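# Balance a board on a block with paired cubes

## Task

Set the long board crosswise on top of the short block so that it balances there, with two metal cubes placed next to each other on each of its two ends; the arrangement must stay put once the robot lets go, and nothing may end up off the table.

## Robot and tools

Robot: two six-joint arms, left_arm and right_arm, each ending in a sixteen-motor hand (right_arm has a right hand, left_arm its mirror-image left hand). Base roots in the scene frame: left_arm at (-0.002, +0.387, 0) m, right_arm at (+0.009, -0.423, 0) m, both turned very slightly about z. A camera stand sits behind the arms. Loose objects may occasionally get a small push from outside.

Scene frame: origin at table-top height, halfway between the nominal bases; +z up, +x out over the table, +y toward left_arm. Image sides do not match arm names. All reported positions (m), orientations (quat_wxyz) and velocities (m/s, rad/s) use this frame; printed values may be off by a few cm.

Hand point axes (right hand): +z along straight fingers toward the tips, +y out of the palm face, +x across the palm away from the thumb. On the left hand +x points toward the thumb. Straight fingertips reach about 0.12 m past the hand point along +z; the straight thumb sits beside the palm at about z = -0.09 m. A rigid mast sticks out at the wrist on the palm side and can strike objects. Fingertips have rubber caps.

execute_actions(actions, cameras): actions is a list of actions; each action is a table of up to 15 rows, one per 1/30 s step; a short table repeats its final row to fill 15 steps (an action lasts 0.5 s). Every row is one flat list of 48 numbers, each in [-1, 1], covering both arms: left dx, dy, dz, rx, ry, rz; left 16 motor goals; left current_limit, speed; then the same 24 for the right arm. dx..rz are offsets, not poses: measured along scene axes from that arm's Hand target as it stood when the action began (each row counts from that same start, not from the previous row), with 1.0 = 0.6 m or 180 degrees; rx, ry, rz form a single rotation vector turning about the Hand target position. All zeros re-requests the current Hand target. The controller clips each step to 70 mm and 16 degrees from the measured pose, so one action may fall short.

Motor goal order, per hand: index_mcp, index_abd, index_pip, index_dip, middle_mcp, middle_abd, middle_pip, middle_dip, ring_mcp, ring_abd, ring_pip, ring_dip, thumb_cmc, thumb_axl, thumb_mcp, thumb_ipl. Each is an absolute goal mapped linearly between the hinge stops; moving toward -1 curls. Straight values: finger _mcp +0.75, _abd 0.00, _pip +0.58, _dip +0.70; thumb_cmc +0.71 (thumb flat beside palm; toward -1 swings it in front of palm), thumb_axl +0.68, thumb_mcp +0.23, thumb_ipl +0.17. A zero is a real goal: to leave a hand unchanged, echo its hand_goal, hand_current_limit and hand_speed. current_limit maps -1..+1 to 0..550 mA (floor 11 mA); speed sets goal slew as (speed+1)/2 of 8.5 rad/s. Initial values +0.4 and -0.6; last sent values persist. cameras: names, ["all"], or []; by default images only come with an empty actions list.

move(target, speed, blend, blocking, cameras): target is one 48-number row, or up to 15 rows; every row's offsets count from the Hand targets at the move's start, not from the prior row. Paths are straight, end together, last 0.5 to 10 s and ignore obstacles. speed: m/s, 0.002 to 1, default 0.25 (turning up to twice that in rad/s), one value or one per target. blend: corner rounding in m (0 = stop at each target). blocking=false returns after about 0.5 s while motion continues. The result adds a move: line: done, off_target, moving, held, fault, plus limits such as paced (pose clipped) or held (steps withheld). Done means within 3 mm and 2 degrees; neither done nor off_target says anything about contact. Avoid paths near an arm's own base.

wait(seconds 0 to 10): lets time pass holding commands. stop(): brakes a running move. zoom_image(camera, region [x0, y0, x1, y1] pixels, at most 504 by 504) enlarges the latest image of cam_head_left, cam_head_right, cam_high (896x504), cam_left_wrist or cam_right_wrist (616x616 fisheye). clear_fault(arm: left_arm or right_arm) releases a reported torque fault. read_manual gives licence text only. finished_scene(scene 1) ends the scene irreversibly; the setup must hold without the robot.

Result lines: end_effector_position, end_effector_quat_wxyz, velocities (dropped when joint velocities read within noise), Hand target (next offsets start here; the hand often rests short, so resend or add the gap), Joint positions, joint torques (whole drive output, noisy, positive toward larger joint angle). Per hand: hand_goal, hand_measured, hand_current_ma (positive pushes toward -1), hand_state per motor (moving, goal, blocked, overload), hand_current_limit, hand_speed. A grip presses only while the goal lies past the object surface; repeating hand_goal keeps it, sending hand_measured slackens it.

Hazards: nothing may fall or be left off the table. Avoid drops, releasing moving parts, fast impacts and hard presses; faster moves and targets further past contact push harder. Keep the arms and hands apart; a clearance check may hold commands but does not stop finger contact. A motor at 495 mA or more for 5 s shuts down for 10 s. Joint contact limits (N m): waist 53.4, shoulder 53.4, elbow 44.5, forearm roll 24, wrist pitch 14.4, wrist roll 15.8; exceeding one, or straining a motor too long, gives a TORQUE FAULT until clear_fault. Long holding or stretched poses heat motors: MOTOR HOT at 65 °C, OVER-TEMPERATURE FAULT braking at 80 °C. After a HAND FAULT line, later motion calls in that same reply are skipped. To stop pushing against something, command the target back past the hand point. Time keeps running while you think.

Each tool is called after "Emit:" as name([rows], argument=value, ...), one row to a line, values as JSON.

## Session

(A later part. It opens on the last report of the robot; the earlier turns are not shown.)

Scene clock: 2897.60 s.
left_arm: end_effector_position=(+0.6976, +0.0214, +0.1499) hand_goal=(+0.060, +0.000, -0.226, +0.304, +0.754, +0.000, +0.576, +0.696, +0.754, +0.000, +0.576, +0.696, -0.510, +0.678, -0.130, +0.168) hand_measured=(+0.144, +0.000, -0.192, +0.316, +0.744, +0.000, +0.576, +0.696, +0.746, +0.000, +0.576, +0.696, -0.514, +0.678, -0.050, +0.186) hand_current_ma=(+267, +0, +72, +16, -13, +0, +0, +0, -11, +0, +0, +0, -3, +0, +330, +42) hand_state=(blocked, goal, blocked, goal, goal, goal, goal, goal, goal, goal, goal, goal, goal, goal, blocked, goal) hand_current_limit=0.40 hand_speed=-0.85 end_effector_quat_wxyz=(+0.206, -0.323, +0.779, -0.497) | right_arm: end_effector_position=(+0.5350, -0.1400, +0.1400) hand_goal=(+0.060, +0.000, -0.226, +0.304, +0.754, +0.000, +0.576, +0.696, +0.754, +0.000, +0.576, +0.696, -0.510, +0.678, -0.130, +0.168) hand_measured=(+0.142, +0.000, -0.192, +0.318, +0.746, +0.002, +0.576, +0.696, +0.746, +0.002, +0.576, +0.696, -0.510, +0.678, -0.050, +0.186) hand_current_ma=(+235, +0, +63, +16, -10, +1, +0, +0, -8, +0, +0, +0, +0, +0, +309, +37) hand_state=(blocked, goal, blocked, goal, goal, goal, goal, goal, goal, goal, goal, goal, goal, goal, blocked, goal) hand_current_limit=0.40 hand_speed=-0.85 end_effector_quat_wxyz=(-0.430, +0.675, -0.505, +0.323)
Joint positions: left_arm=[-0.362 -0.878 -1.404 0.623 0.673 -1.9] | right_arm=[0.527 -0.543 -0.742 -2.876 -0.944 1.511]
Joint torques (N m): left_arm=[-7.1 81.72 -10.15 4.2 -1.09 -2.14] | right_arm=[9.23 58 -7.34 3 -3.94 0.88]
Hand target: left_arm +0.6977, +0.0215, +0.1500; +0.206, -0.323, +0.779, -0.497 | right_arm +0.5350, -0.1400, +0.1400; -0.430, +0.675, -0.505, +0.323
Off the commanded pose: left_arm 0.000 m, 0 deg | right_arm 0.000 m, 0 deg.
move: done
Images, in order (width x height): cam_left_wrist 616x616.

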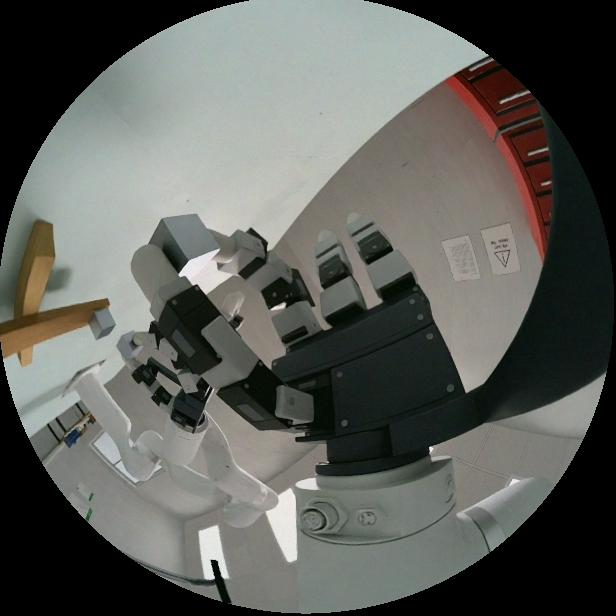

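Emit:
move([
  [-0.4087,0.1912,0,0,0,0.3406,0.06,0,-0.226,0.304,0.754,0,0.576,0.696,0.754,0,0.576,0.696,-0.51,0.678,-0.13,0.168,0.4,-0.85,-0.0253,0.1132,0,0,0,0,0.06,0,-0.226,0.304,0.754,0,0.576,0.696,0.754,0,0.576,0.696,-0.51,0.678,-0.13,0.168,0.4,-0.85],
  [-0.4087,0.1912,-0.0333,0,0,0.3406,0.06,0,-0.226,0.304,0.754,0,0.576,0.696,0.754,0,0.576,0.696,-0.51,0.678,-0.13,0.168,0.4,-0.85,-0.0253,0.1132,-0.0167,0,0,0,0.06,0,-0.226,0.304,0.754,0,0.576,0.696,0.754,0,0.576,0.696,-0.51,0.678,-0.13,0.168,0.4,-0.85],
], speed=[0.12,0.04], cameras=["cam_left_wrist","cam_right_wrist","cam_high"])

Emit:
zoom_image(camera="cam_left_wrist", region=[60, 130, 260, 330])

Emit:
zoom_image(camera="cam_right_wrist", region=[350, 130, 550, 330])

Scene clock: 2918.57 s.
left_arm: end_effector_position=(+0.4524, +0.1362, +0.1300) hand_goal=(+0.060, +0.000, -0.226, +0.304, +0.754, +0.000, +0.576, +0.696, +0.754, +0.000, +0.576, +0.696, -0.510, +0.678, -0.130, +0.168) hand_measured=(+0.144, +0.000, -0.192, +0.316, +0.744, +0.000, +0.576, +0.696, +0.746, +0.000, +0.576, +0.696, -0.514, +0.678, -0.050, +0.186) hand_current_ma=(+267, +0, +72, +16, -13, +0, +0, +0, -11, +0, +0, +0, -3, +0, +329, +42) hand_state=(blocked, goal, blocked, goal, goal, goal, goal, goal, goal, goal, goal, goal, goal, goal, blocked, goal) hand_current_limit=0.40 hand_speed=-0.85 end_effector_quat_wxyz=(-0.430, +0.675, -0.505, +0.322) | right_arm: end_effector_position=(+0.5198, -0.0721, +0.1300) hand_goal=(+0.060, +0.000, -0.226, +0.304, +0.754, +0.000, +0.576, +0.696, +0.754, +0.000, +0.576, +0.696, -0.510, +0.678, -0.130, +0.168) hand_measured=(+0.142, +0.000, -0.192, +0.318, +0.746, +0.002, +0.576, +0.696, +0.746, +0.002, +0.576, +0.696, -0.510, +0.678, -0.050, +0.186) hand_current_ma=(+235, +0, +63, +16, -10, +1, +0, +0, -8, +0, +0, +0, +0, +0, +309, +37) hand_state=(blocked, goal, blocked, goal, goal, goal, goal, goal, goal, goal, goal, goal, goal, goal, blocked, goal) hand_current_limit=0.40 hand_speed=-0.85 end_effector_quat_wxyz=(-0.430, +0.675, -0.505, +0.323)
Joint positions: left_arm=[-0.747 -0.522 -0.656 -1.102 1.071 -1.439] | right_arm=[0.673 -0.605 -0.817 -2.71 -0.941 1.471]
Joint torques (N m): left_arm=[-9 25.15 -20.81 4.14 2.71 -2.08] | right_arm=[8.19 33.12 -15.22 -4.36 -4.21 1.15]
Hand target: left_arm +0.4524, +0.1362, +0.1300; -0.430, +0.675, -0.505, +0.322 | right_arm +0.5198, -0.0721, +0.1300; -0.430, +0.675, -0.505, +0.323
Off the commanded pose: left_arm 0.000 m, 0 deg | right_arm 0.000 m, 0 deg.
move: done
Images, in order (width x height): cam_high 896x504, cam_left_wrist 616x616, cam_right_wrist 616x616.

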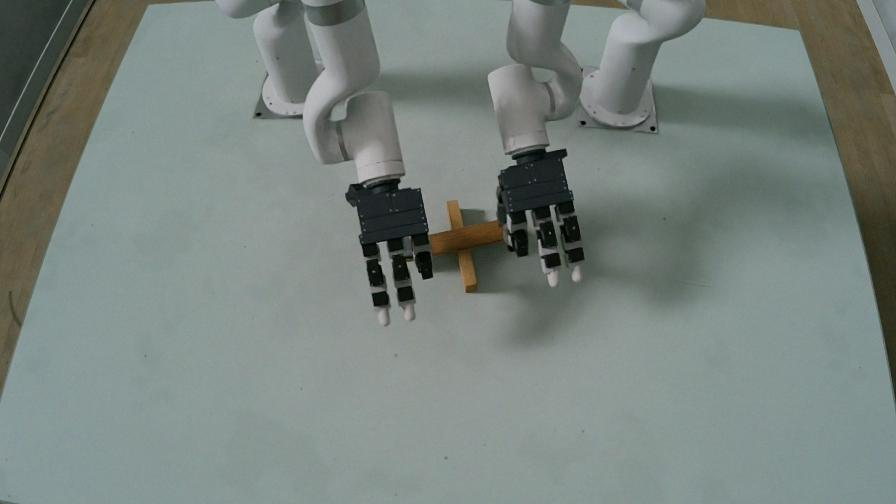

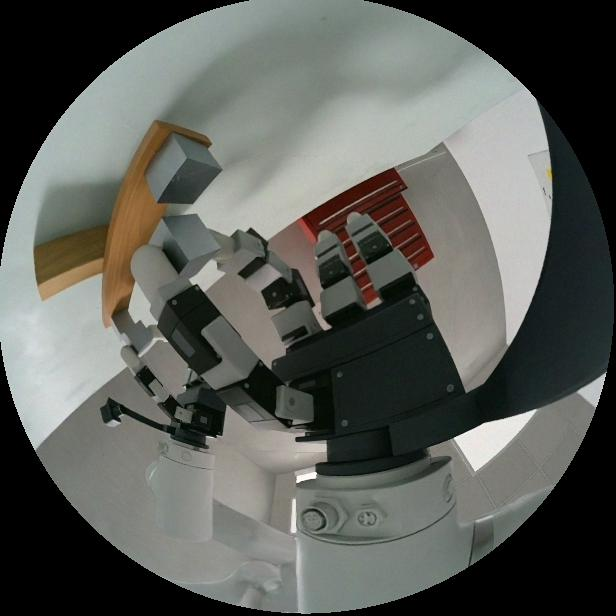

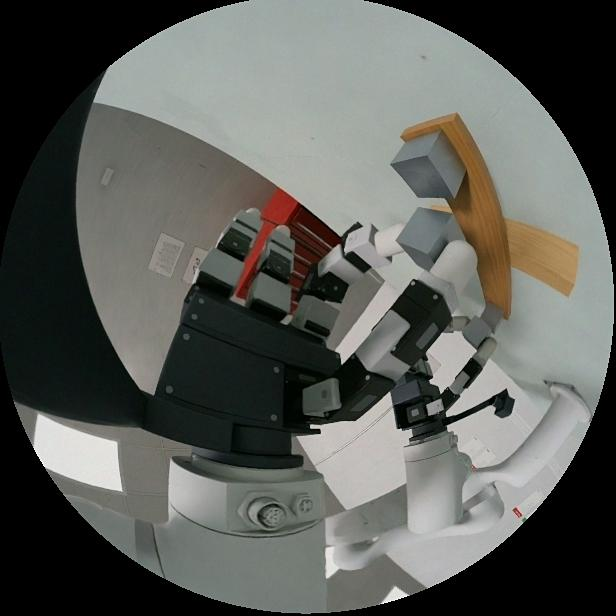

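Scaled by 2.520 from the camera's 616x616 image, which has a finer 880x880 frame.

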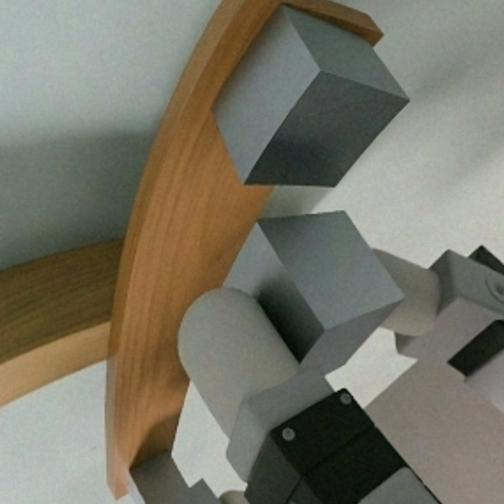

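Scaled by 2.520 from the camera's 616x616 image, which has a finer 880x880 frame.

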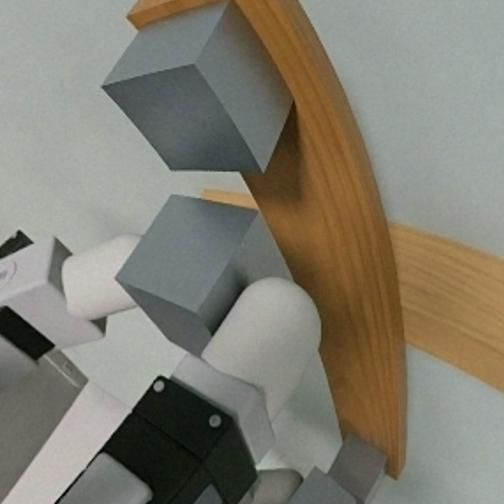

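Emit:
move([
  [0.0013,-0.0048,0,0,0,0,0.06,0,-0.226,0.304,0.754,0,0.576,0.696,0.754,0,0.576,0.696,-0.51,0.678,-0.13,0.168,0.4,-0.85,-0.0013,0.0048,0,0,0,0,0.06,0,-0.226,0.304,0.754,0,0.576,0.696,0.754,0,0.576,0.696,-0.51,0.678,-0.13,0.168,0.4,-0.85],
  [0.0013,-0.0048,-0.0608,0,0,0,0.06,0,-0.226,0.304,0.754,0,0.576,0.696,0.754,0,0.576,0.696,-0.51,0.678,-0.13,0.168,0.4,-0.85,-0.0013,0.0048,-0.0608,0,0,0,0.06,0,-0.226,0.304,0.754,0,0.576,0.696,0.754,0,0.576,0.696,-0.51,0.678,-0.13,0.168,0.4,-0.85],
], speed=0.03, cameras=["cam_left_wrist","cam_right_wrist"])

Emit:
zoom_image(camera="cam_left_wrist", region=[100, 150, 240, 290])

Emit:
zoom_image(camera="cam_right_wrist", region=[370, 150, 510, 290])

Scene clock: 2958.87 s.
left_arm: end_effector_position=(+0.4532, +0.1333, +0.0935) hand_goal=(+0.060, +0.000, -0.226, +0.304, +0.754, +0.000, +0.576, +0.696, +0.754, +0.000, +0.576, +0.696, -0.510, +0.678, -0.130, +0.168) hand_measured=(+0.144, +0.000, -0.192, +0.316, +0.744, +0.000, +0.576, +0.696, +0.746, +0.000, +0.576, +0.696, -0.514, +0.678, -0.050, +0.186) hand_current_ma=(+267, +0, +72, +16, -13, +0, +0, +0, -11, +0, +0, +0, -3, +0, +329, +44) hand_state=(blocked, goal, blocked, goal, goal, goal, goal, goal, goal, goal, goal, goal, goal, goal, blocked, goal) hand_current_limit=0.40 hand_speed=-0.85 end_effector_quat_wxyz=(-0.430, +0.675, -0.505, +0.322) | right_arm: end_effector_position=(+0.5190, -0.0692, +0.0936) hand_goal=(+0.060, +0.000, -0.226, +0.304, +0.754, +0.000, +0.576, +0.696, +0.754, +0.000, +0.576, +0.696, -0.510, +0.678, -0.130, +0.168) hand_measured=(+0.142, +0.000, -0.192, +0.318, +0.746, +0.002, +0.576, +0.696, +0.746, +0.002, +0.576, +0.696, -0.510, +0.678, -0.050, +0.186) hand_current_ma=(+235, +0, +63, +16, -10, +1, +0, +0, -8, +0, +0, +0, +0, +0, +309, +39) hand_state=(blocked, goal, blocked, goal, goal, goal, goal, goal, goal, goal, goal, goal, goal, goal, blocked, goal) hand_current_limit=0.40 hand_speed=-0.85 end_effector_quat_wxyz=(-0.430, +0.675, -0.505, +0.323)
Joint positions: left_arm=[-0.751 -0.626 -0.683 -1.07 1.107 -1.515] | right_arm=[0.679 -0.695 -0.839 -2.723 -1.004 1.504]
Joint torques (N m): left_arm=[-11.94 26.17 -18.98 4.21 2.84 -2.02] | right_arm=[8.86 34.33 -13.68 -4.04 -3.96 1.09]
Hand target: left_arm +0.4532, +0.1333, +0.0935; -0.430, +0.675, -0.505, +0.322 | right_arm +0.5190, -0.0692, +0.0935; -0.430, +0.675, -0.505, +0.323
Off the commanded pose: left_arm 0.000 m, 0 deg | right_arm 0.000 m, 0 deg.
move: done
Images, in order (width x height): cam_left_wrist 616x616, cam_right_wrist 616x616.

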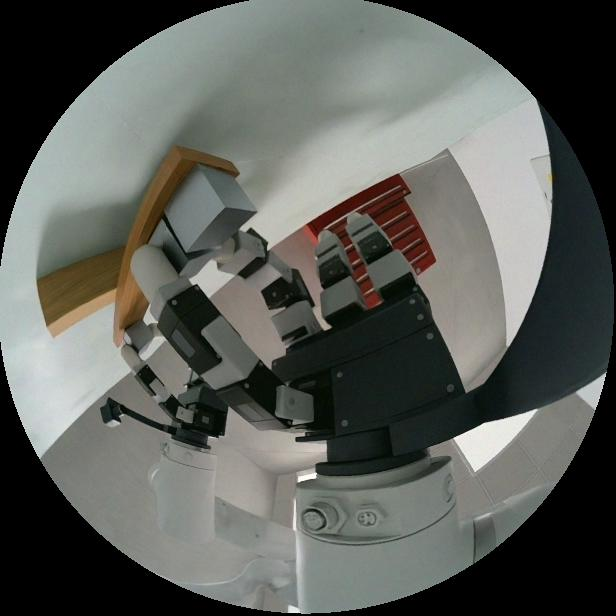

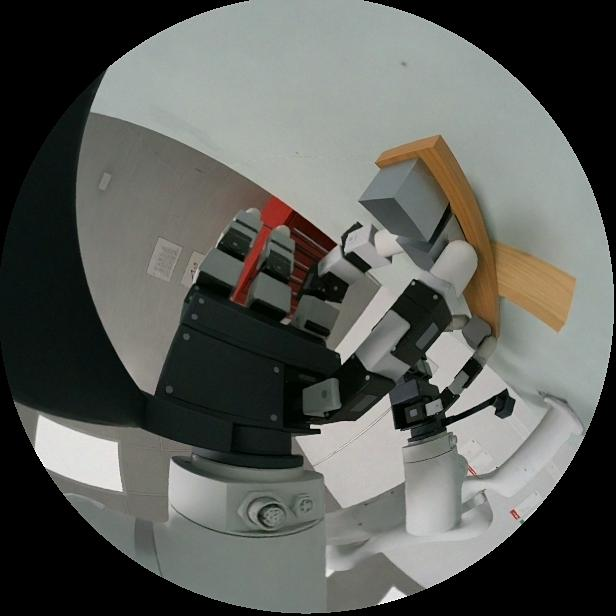

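Scaled by 3.600 from the camera's 616x616 image, which has a finer 880x880 frame.

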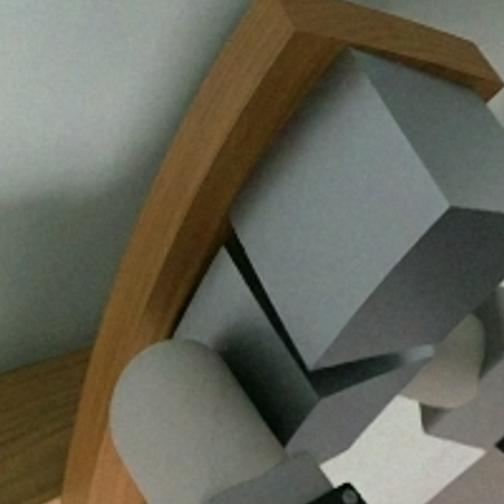

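Scaled by 3.600 from the camera's 616x616 image, which has a finer 880x880 frame.

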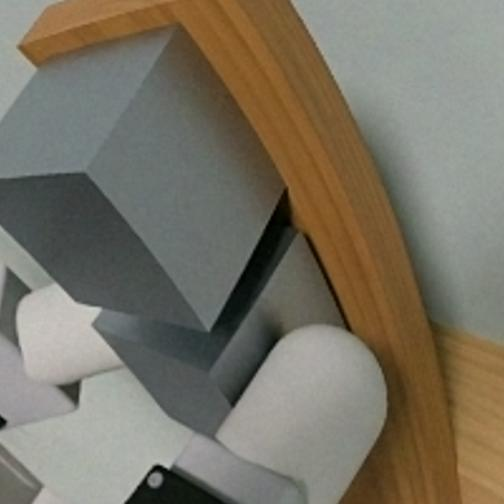

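Emit:
move([
  [-0.001,0.0032,0,0,0,0,0.06,0,-0.226,0.304,0.754,0,0.576,0.696,0.754,0,0.576,0.696,-0.51,0.678,-0.13,0.168,0.4,-0.85,0.0012,-0.004,0,0,0,0,0.06,0,-0.226,0.304,0.754,0,0.576,0.696,0.754,0,0.576,0.696,-0.51,0.678,-0.13,0.168,0.4,-0.85],
  [-0.001,0.0032,-0.0072,0,0,0,0.06,0,-0.226,0.304,0.754,0,0.576,0.696,0.754,0,0.576,0.696,-0.51,0.678,-0.13,0.168,0.4,-0.85,0.0012,-0.004,-0.0072,0,0,0,0.06,0,-0.226,0.304,0.754,0,0.576,0.696,0.754,0,0.576,0.696,-0.51,0.678,-0.13,0.168,0.4,-0.85],
], speed=0.012, cameras=["cam_head_left","cam_left_wrist","cam_right_wrist"])

Emit:
zoom_image(camera="cam_left_wrist", region=[100, 150, 240, 290])

Emit:
zoom_image(camera="cam_right_wrist", region=[370, 150, 510, 290])

Scene clock: 2997.73 s.
left_arm: end_effector_position=(+0.4526, +0.1353, +0.0892) hand_goal=(+0.060, +0.000, -0.226, +0.304, +0.754, +0.000, +0.576, +0.696, +0.754, +0.000, +0.576, +0.696, -0.510, +0.678, -0.130, +0.168) hand_measured=(+0.142, +0.000, -0.194, +0.304, +0.744, +0.000, +0.576, +0.696, +0.746, +0.000, +0.576, +0.696, -0.512, +0.678, -0.050, +0.192) hand_current_ma=(+264, +0, +67, +0, -13, +0, +0, +0, -11, +0, +0, +0, -2, +0, +329, +66) hand_state=(blocked, goal, blocked, goal, goal, goal, goal, goal, goal, goal, goal, goal, goal, goal, blocked, blocked) hand_current_limit=0.40 hand_speed=-0.85 end_effector_quat_wxyz=(-0.430, +0.675, -0.505, +0.322) | right_arm: end_effector_position=(+0.5198, -0.0716, +0.0893) hand_goal=(+0.060, +0.000, -0.226, +0.304, +0.754, +0.000, +0.576, +0.696, +0.754, +0.000, +0.576, +0.696, -0.510, +0.678, -0.130, +0.168) hand_measured=(+0.142, +0.000, -0.192, +0.304, +0.746, +0.002, +0.576, +0.696, +0.746, +0.002, +0.576, +0.696, -0.510, +0.678, -0.050, +0.192) hand_current_ma=(+235, +0, +63, +0, -10, +1, +0, +0, -8, +0, +0, +0, +0, +0, +309, +55) hand_state=(blocked, goal, blocked, goal, goal, goal, goal, goal, goal, goal, goal, goal, goal, goal, blocked, blocked) hand_current_limit=0.40 hand_speed=-0.85 end_effector_quat_wxyz=(-0.430, +0.675, -0.505, +0.323)
Joint positions: left_arm=[-0.749 -0.636 -0.682 -1.063 1.112 -1.527] | right_arm=[0.674 -0.705 -0.839 -2.731 -1.012 1.509]
Joint torques (N m): left_arm=[12.08 26.69 -17.12 4.15 2.36 -1.59] | right_arm=[-6.53 29.79 -12.63 -3.84 -3.35 0.82]
Hand target: left_arm +0.4526, +0.1353, +0.0892; -0.430, +0.675, -0.505, +0.322 | right_arm +0.5197, -0.0716, +0.0892; -0.430, +0.675, -0.505, +0.323
Off the commanded pose: left_arm 0.000 m, 0 deg | right_arm 0.000 m, 0 deg.
move: done
Images, in order (width x height): cam_head_left 896x504, cam_left_wrist 616x616, cam_right_wrist 616x616.

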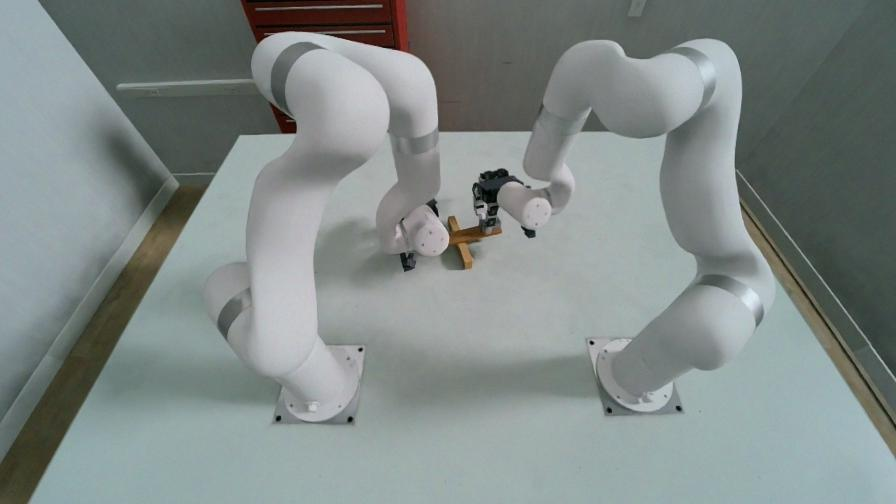

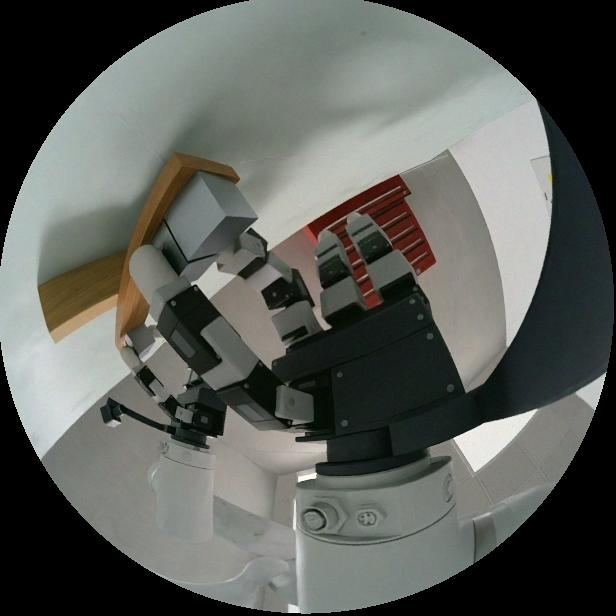

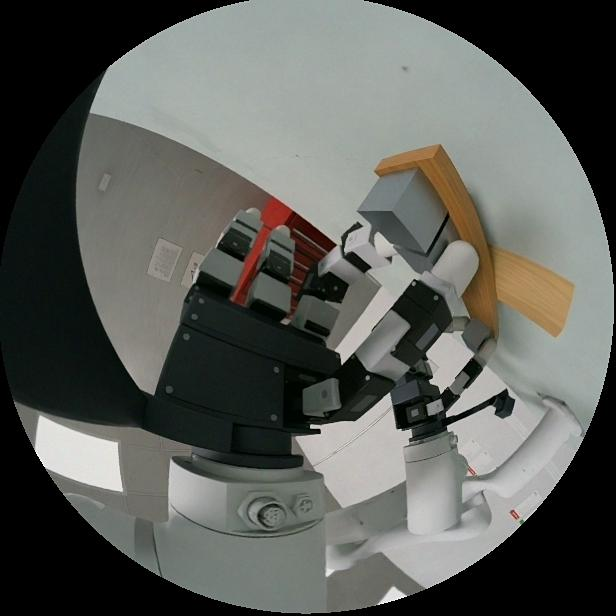

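Scaled by 3.600 from the camera's 616x616 image, which has a finer 880x880 frame.

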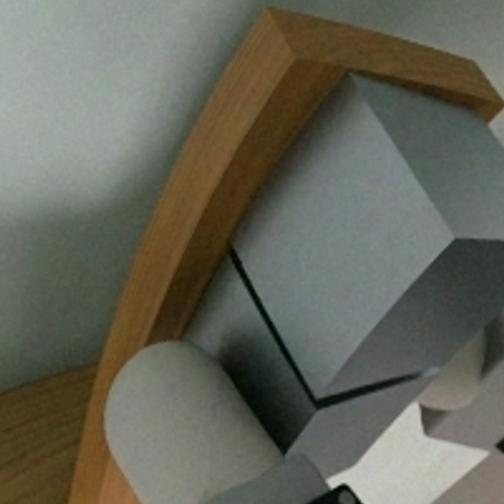

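Scaled by 3.600 from the camera's 616x616 image, which has a finer 880x880 frame.

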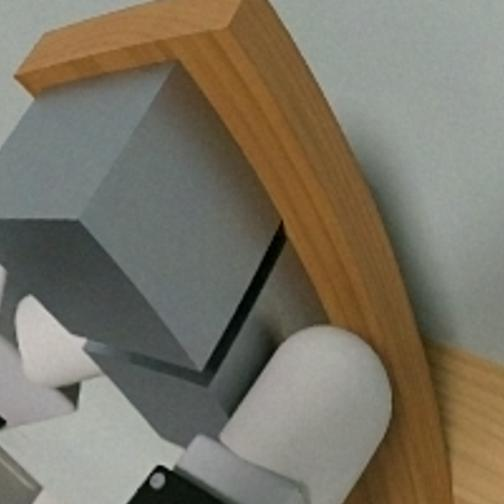

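Emit:
move([
  [0,0,-0.0005,0,0,0,0.06,0,-0.226,0.304,0.754,0,0.576,0.696,0.754,0,0.576,0.696,-0.51,0.678,-0.13,0.168,0.4,-0.85,0,0,-0.0005,0,0,0,0.06,0,-0.226,0.304,0.754,0,0.576,0.696,0.754,0,0.576,0.696,-0.51,0.678,-0.13,0.168,0.4,-0.85],
  [0,0,-0.0005,0,0,0,0.15,0,-0.226,0.304,0.754,0,0.576,0.696,0.754,0,0.576,0.696,-0.51,0.678,-0.035,0.168,0.4,-0.93,0,0,-0.0005,0,0,0,0.15,0,-0.226,0.304,0.754,0,0.576,0.696,0.754,0,0.576,0.696,-0.51,0.678,-0.035,0.168,0.4,-0.93],
  [0,0,-0.0005,0,0,0,0.25,0,-0.226,0.304,0.754,0,0.576,0.696,0.754,0,0.576,0.696,-0.51,0.678,0.06,0.168,0.4,-0.9,0,0,-0.0005,0,0,0,0.25,0,-0.226,0.304,0.754,0,0.576,0.696,0.754,0,0.576,0.696,-0.51,0.678,0.06,0.168,0.4,-0.9],
], speed=0.03, cameras=["cam_left_wrist","cam_right_wrist"])

Emit:
zoom_image(camera="cam_left_wrist", region=[60, 130, 260, 330])

Emit:
zoom_image(camera="cam_right_wrist", region=[350, 130, 550, 330])

Scene clock: 3016.47 s.
left_arm: end_effector_position=(+0.4526, +0.1353, +0.0889) hand_goal=(+0.250, +0.000, -0.226, +0.304, +0.754, +0.000, +0.576, +0.696, +0.754, +0.000, +0.576, +0.696, -0.510, +0.678, +0.060, +0.168) hand_measured=(+0.242, +0.000, -0.220, +0.304, +0.744, +0.000, +0.576, +0.696, +0.746, +0.000, +0.576, +0.696, -0.512, +0.678, +0.056, +0.170) hand_current_ma=(-12, +0, +6, +0, -13, +0, +0, +0, -11, +0, +0, +0, -2, +0, -5, +2) hand_state=(goal, goal, goal, goal, goal, goal, goal, goal, goal, goal, goal, goal, goal, goal, goal, goal) hand_current_limit=0.40 hand_speed=-0.90 end_effector_quat_wxyz=(-0.430, +0.675, -0.505, +0.322) | right_arm: end_effector_position=(+0.5197, -0.0716, +0.0889) hand_goal=(+0.250, +0.000, -0.226, +0.304, +0.754, +0.000, +0.576, +0.696, +0.754, +0.000, +0.576, +0.696, -0.510, +0.678, +0.060, +0.168) hand_measured=(+0.242, +0.000, -0.220, +0.304, +0.746, +0.002, +0.576, +0.696, +0.746, +0.002, +0.576, +0.696, -0.510, +0.678, +0.056, +0.170) hand_current_ma=(-9, +0, +4, +0, -10, +1, +0, +0, -8, +0, +0, +0, +0, +0, -4, +1) hand_state=(goal, goal, goal, goal, goal, goal, goal, goal, goal, goal, goal, goal, goal, goal, goal, goal) hand_current_limit=0.40 hand_speed=-0.90 end_effector_quat_wxyz=(-0.430, +0.675, -0.505, +0.323)
Joint positions: left_arm=[-0.749 -0.637 -0.682 -1.062 1.113 -1.528] | right_arm=[0.674 -0.706 -0.84 -2.731 -1.013 1.51]
Joint torques (N m): left_arm=[11.37 36.3 -18.1 3.73 2.34 -1.77] | right_arm=[-1.88 44.57 -12.98 -4 -3.25 0.7]
Hand target: left_arm +0.4526, +0.1353, +0.0889; -0.430, +0.675, -0.505, +0.322 | right_arm +0.5197, -0.0716, +0.0889; -0.430, +0.675, -0.505, +0.323
Off the commanded pose: left_arm 0.000 m, 0 deg | right_arm 0.000 m, 0 deg.
move: done
Images, in order (width x height): cam_left_wrist 616x616, cam_right_wrist 616x616.

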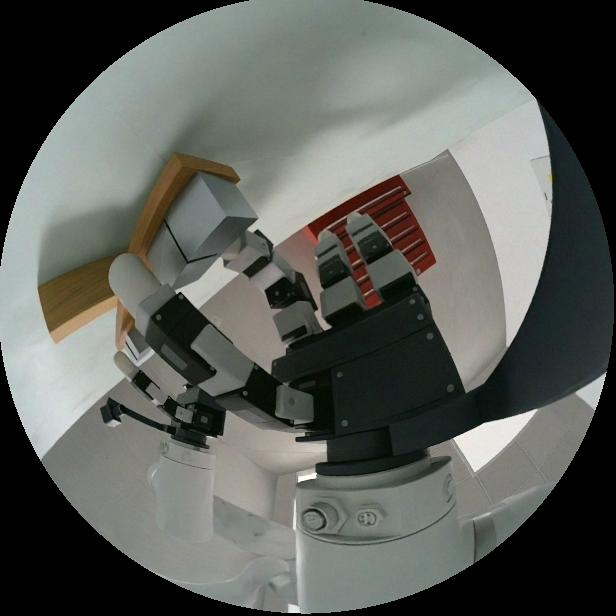

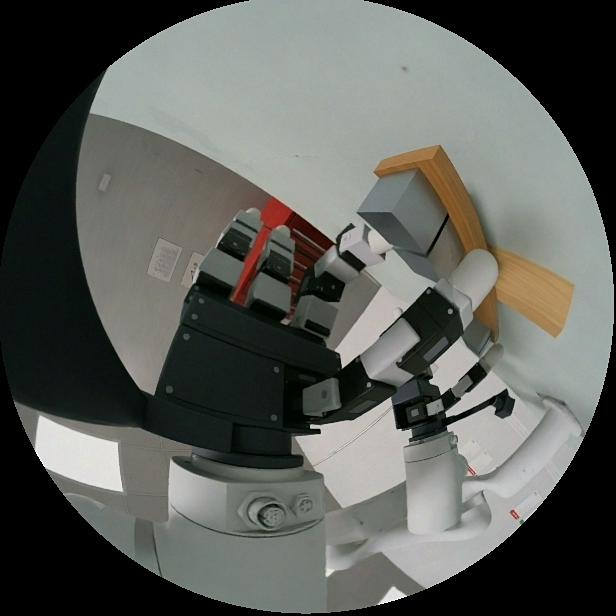

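Scaled by 2.520 from the camera's 616x616 image, which has a finer 880x880 frame.

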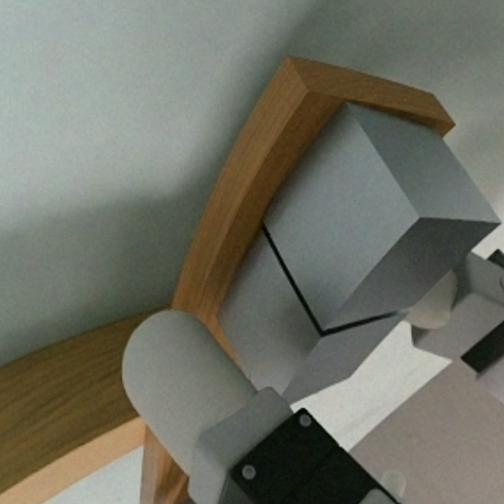

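Scaled by 2.520 from the camera's 616x616 image, which has a finer 880x880 frame.

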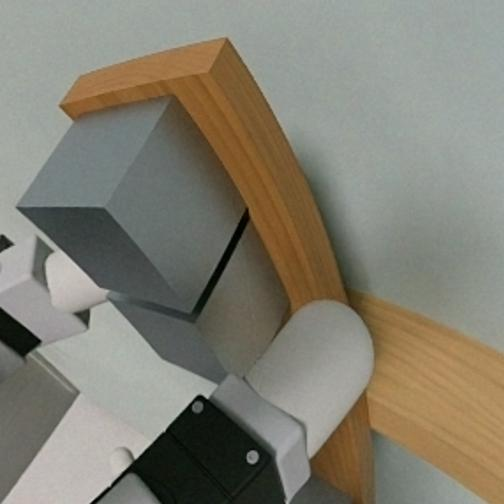

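Emit:
move([
  [0,0,0.09,0,0,0,0.25,0,-0.226,0.304,0.754,0,0.576,0.696,0.754,0,0.576,0.696,-0.51,0.678,0.06,0.168,0.4,-0.6,0,0,0.09,0,0,0,0.25,0,-0.226,0.304,0.754,0,0.576,0.696,0.754,0,0.576,0.696,-0.51,0.678,0.06,0.168,0.4,-0.6],
  [0.03,0.25,0.17,0,0,0,0.25,0,-0.226,0.304,0.754,0,0.576,0.696,0.754,0,0.576,0.696,-0.51,0.678,0.06,0.168,0.4,-0.6,0.03,-0.25,0.17,0,0,0,0.25,0,-0.226,0.304,0.754,0,0.576,0.696,0.754,0,0.576,0.696,-0.51,0.678,0.06,0.168,0.4,-0.6],
], speed=[0.05,0.12], blend=[0.005,0], cameras=["all"])

Emit:
zoom_image(camera="cam_high", region=[380, 180, 540, 300])

Emit:
zoom_image(camera="cam_head_left", region=[400, 190, 520, 290])

Scene clock: 3027.00 s.
left_arm: end_effector_position=(+0.4706, +0.2853, +0.1909) hand_goal=(+0.250, +0.000, -0.226, +0.304, +0.754, +0.000, +0.576, +0.696, +0.754, +0.000, +0.576, +0.696, -0.510, +0.678, +0.060, +0.168) hand_measured=(+0.242, +0.000, -0.220, +0.304, +0.744, +0.000, +0.576, +0.696, +0.746, +0.000, +0.576, +0.696, -0.512, +0.678, +0.056, +0.170) hand_current_ma=(-11, +0, +6, +0, -13, +0, +0, +0, -11, +0, +0, +0, -2, +0, -5, +2) hand_state=(goal, goal, goal, goal, goal, goal, goal, goal, goal, goal, goal, goal, goal, goal, goal, goal) hand_current_limit=0.40 hand_speed=-0.60 end_effector_quat_wxyz=(-0.430, +0.675, -0.505, +0.322) | right_arm: end_effector_position=(+0.5377, -0.2216, +0.1909) hand_goal=(+0.250, +0.000, -0.226, +0.304, +0.754, +0.000, +0.576, +0.696, +0.754, +0.000, +0.576, +0.696, -0.510, +0.678, +0.060, +0.168) hand_measured=(+0.242, +0.000, -0.220, +0.304, +0.746, +0.002, +0.576, +0.696, +0.746, +0.002, +0.576, +0.696, -0.510, +0.678, +0.056, +0.170) hand_current_ma=(-9, +0, +4, +0, -10, +1, +0, +0, -8, +0, +0, +0, +0, +0, -3, +1) hand_state=(goal, goal, goal, goal, goal, goal, goal, goal, goal, goal, goal, goal, goal, goal, goal, goal) hand_current_limit=0.40 hand_speed=-0.60 end_effector_quat_wxyz=(-0.430, +0.675, -0.505, +0.323)
Joint positions: left_arm=[-0.377 -0.24 -0.464 -0.756 0.965 -1.402] | right_arm=[0.346 -0.364 -0.645 -3.075 -0.856 1.548]
Joint torques (N m): left_arm=[12.7 48.56 -4.41 4.38 -1.02 -1.64] | right_arm=[-8.47 53.3 -7.37 -3.72 0.47 1.04]
Hand target: left_arm +0.4706, +0.2853, +0.1909; -0.430, +0.675, -0.505, +0.322 | right_arm +0.5377, -0.2216, +0.1909; -0.430, +0.675, -0.505, +0.323
Off the commanded pose: left_arm 0.000 m, 0 deg | right_arm 0.000 m, 0 deg.
move: done

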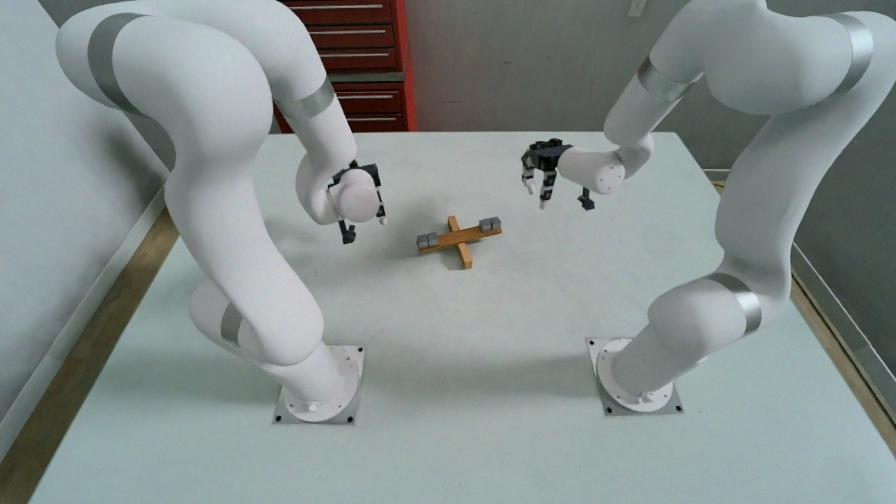

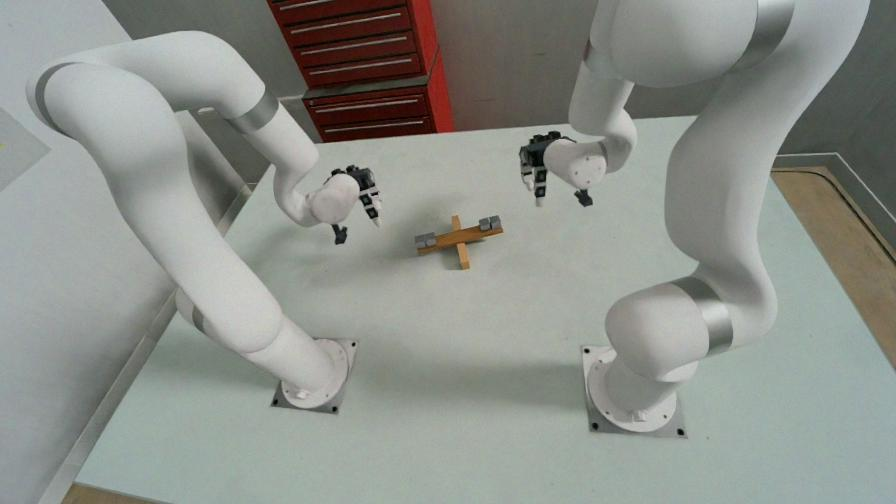

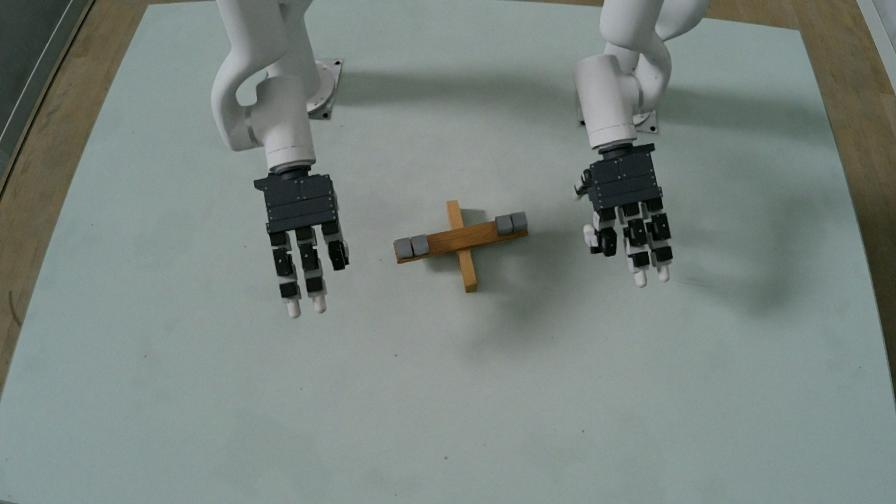

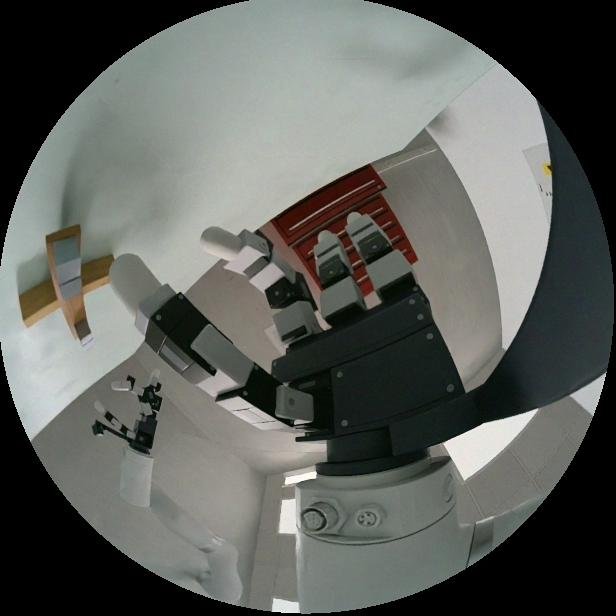

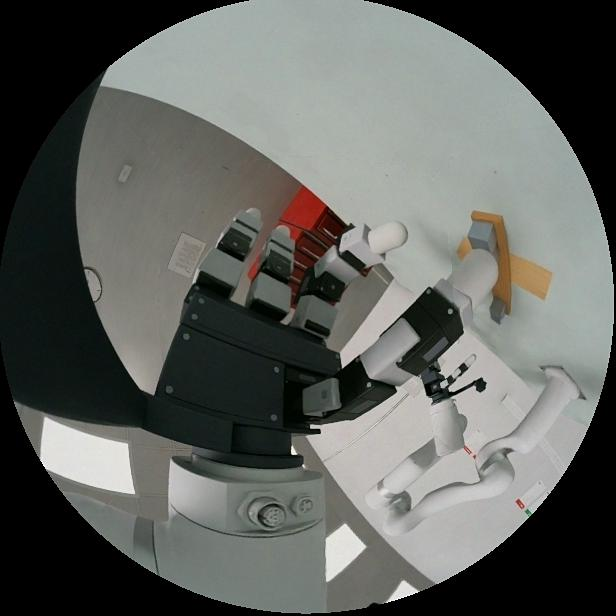

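Scaled by 3.150.

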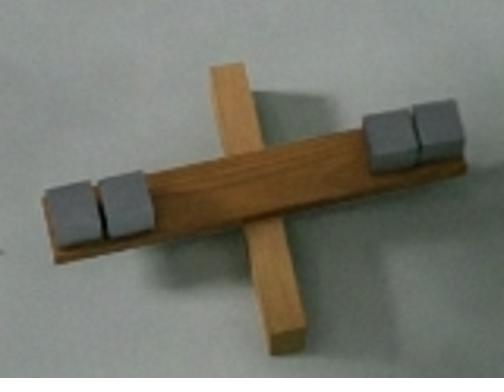

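Scaled by 4.200.

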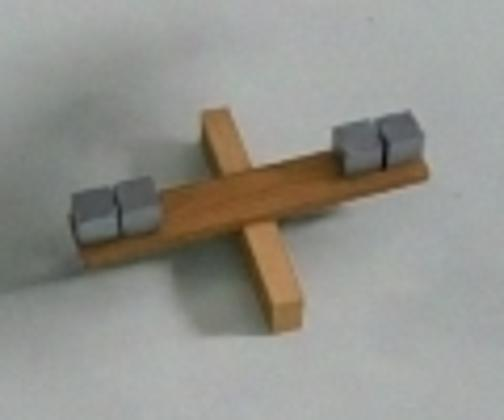

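Emit:
finished_scene()

The scene is finished: the task was done.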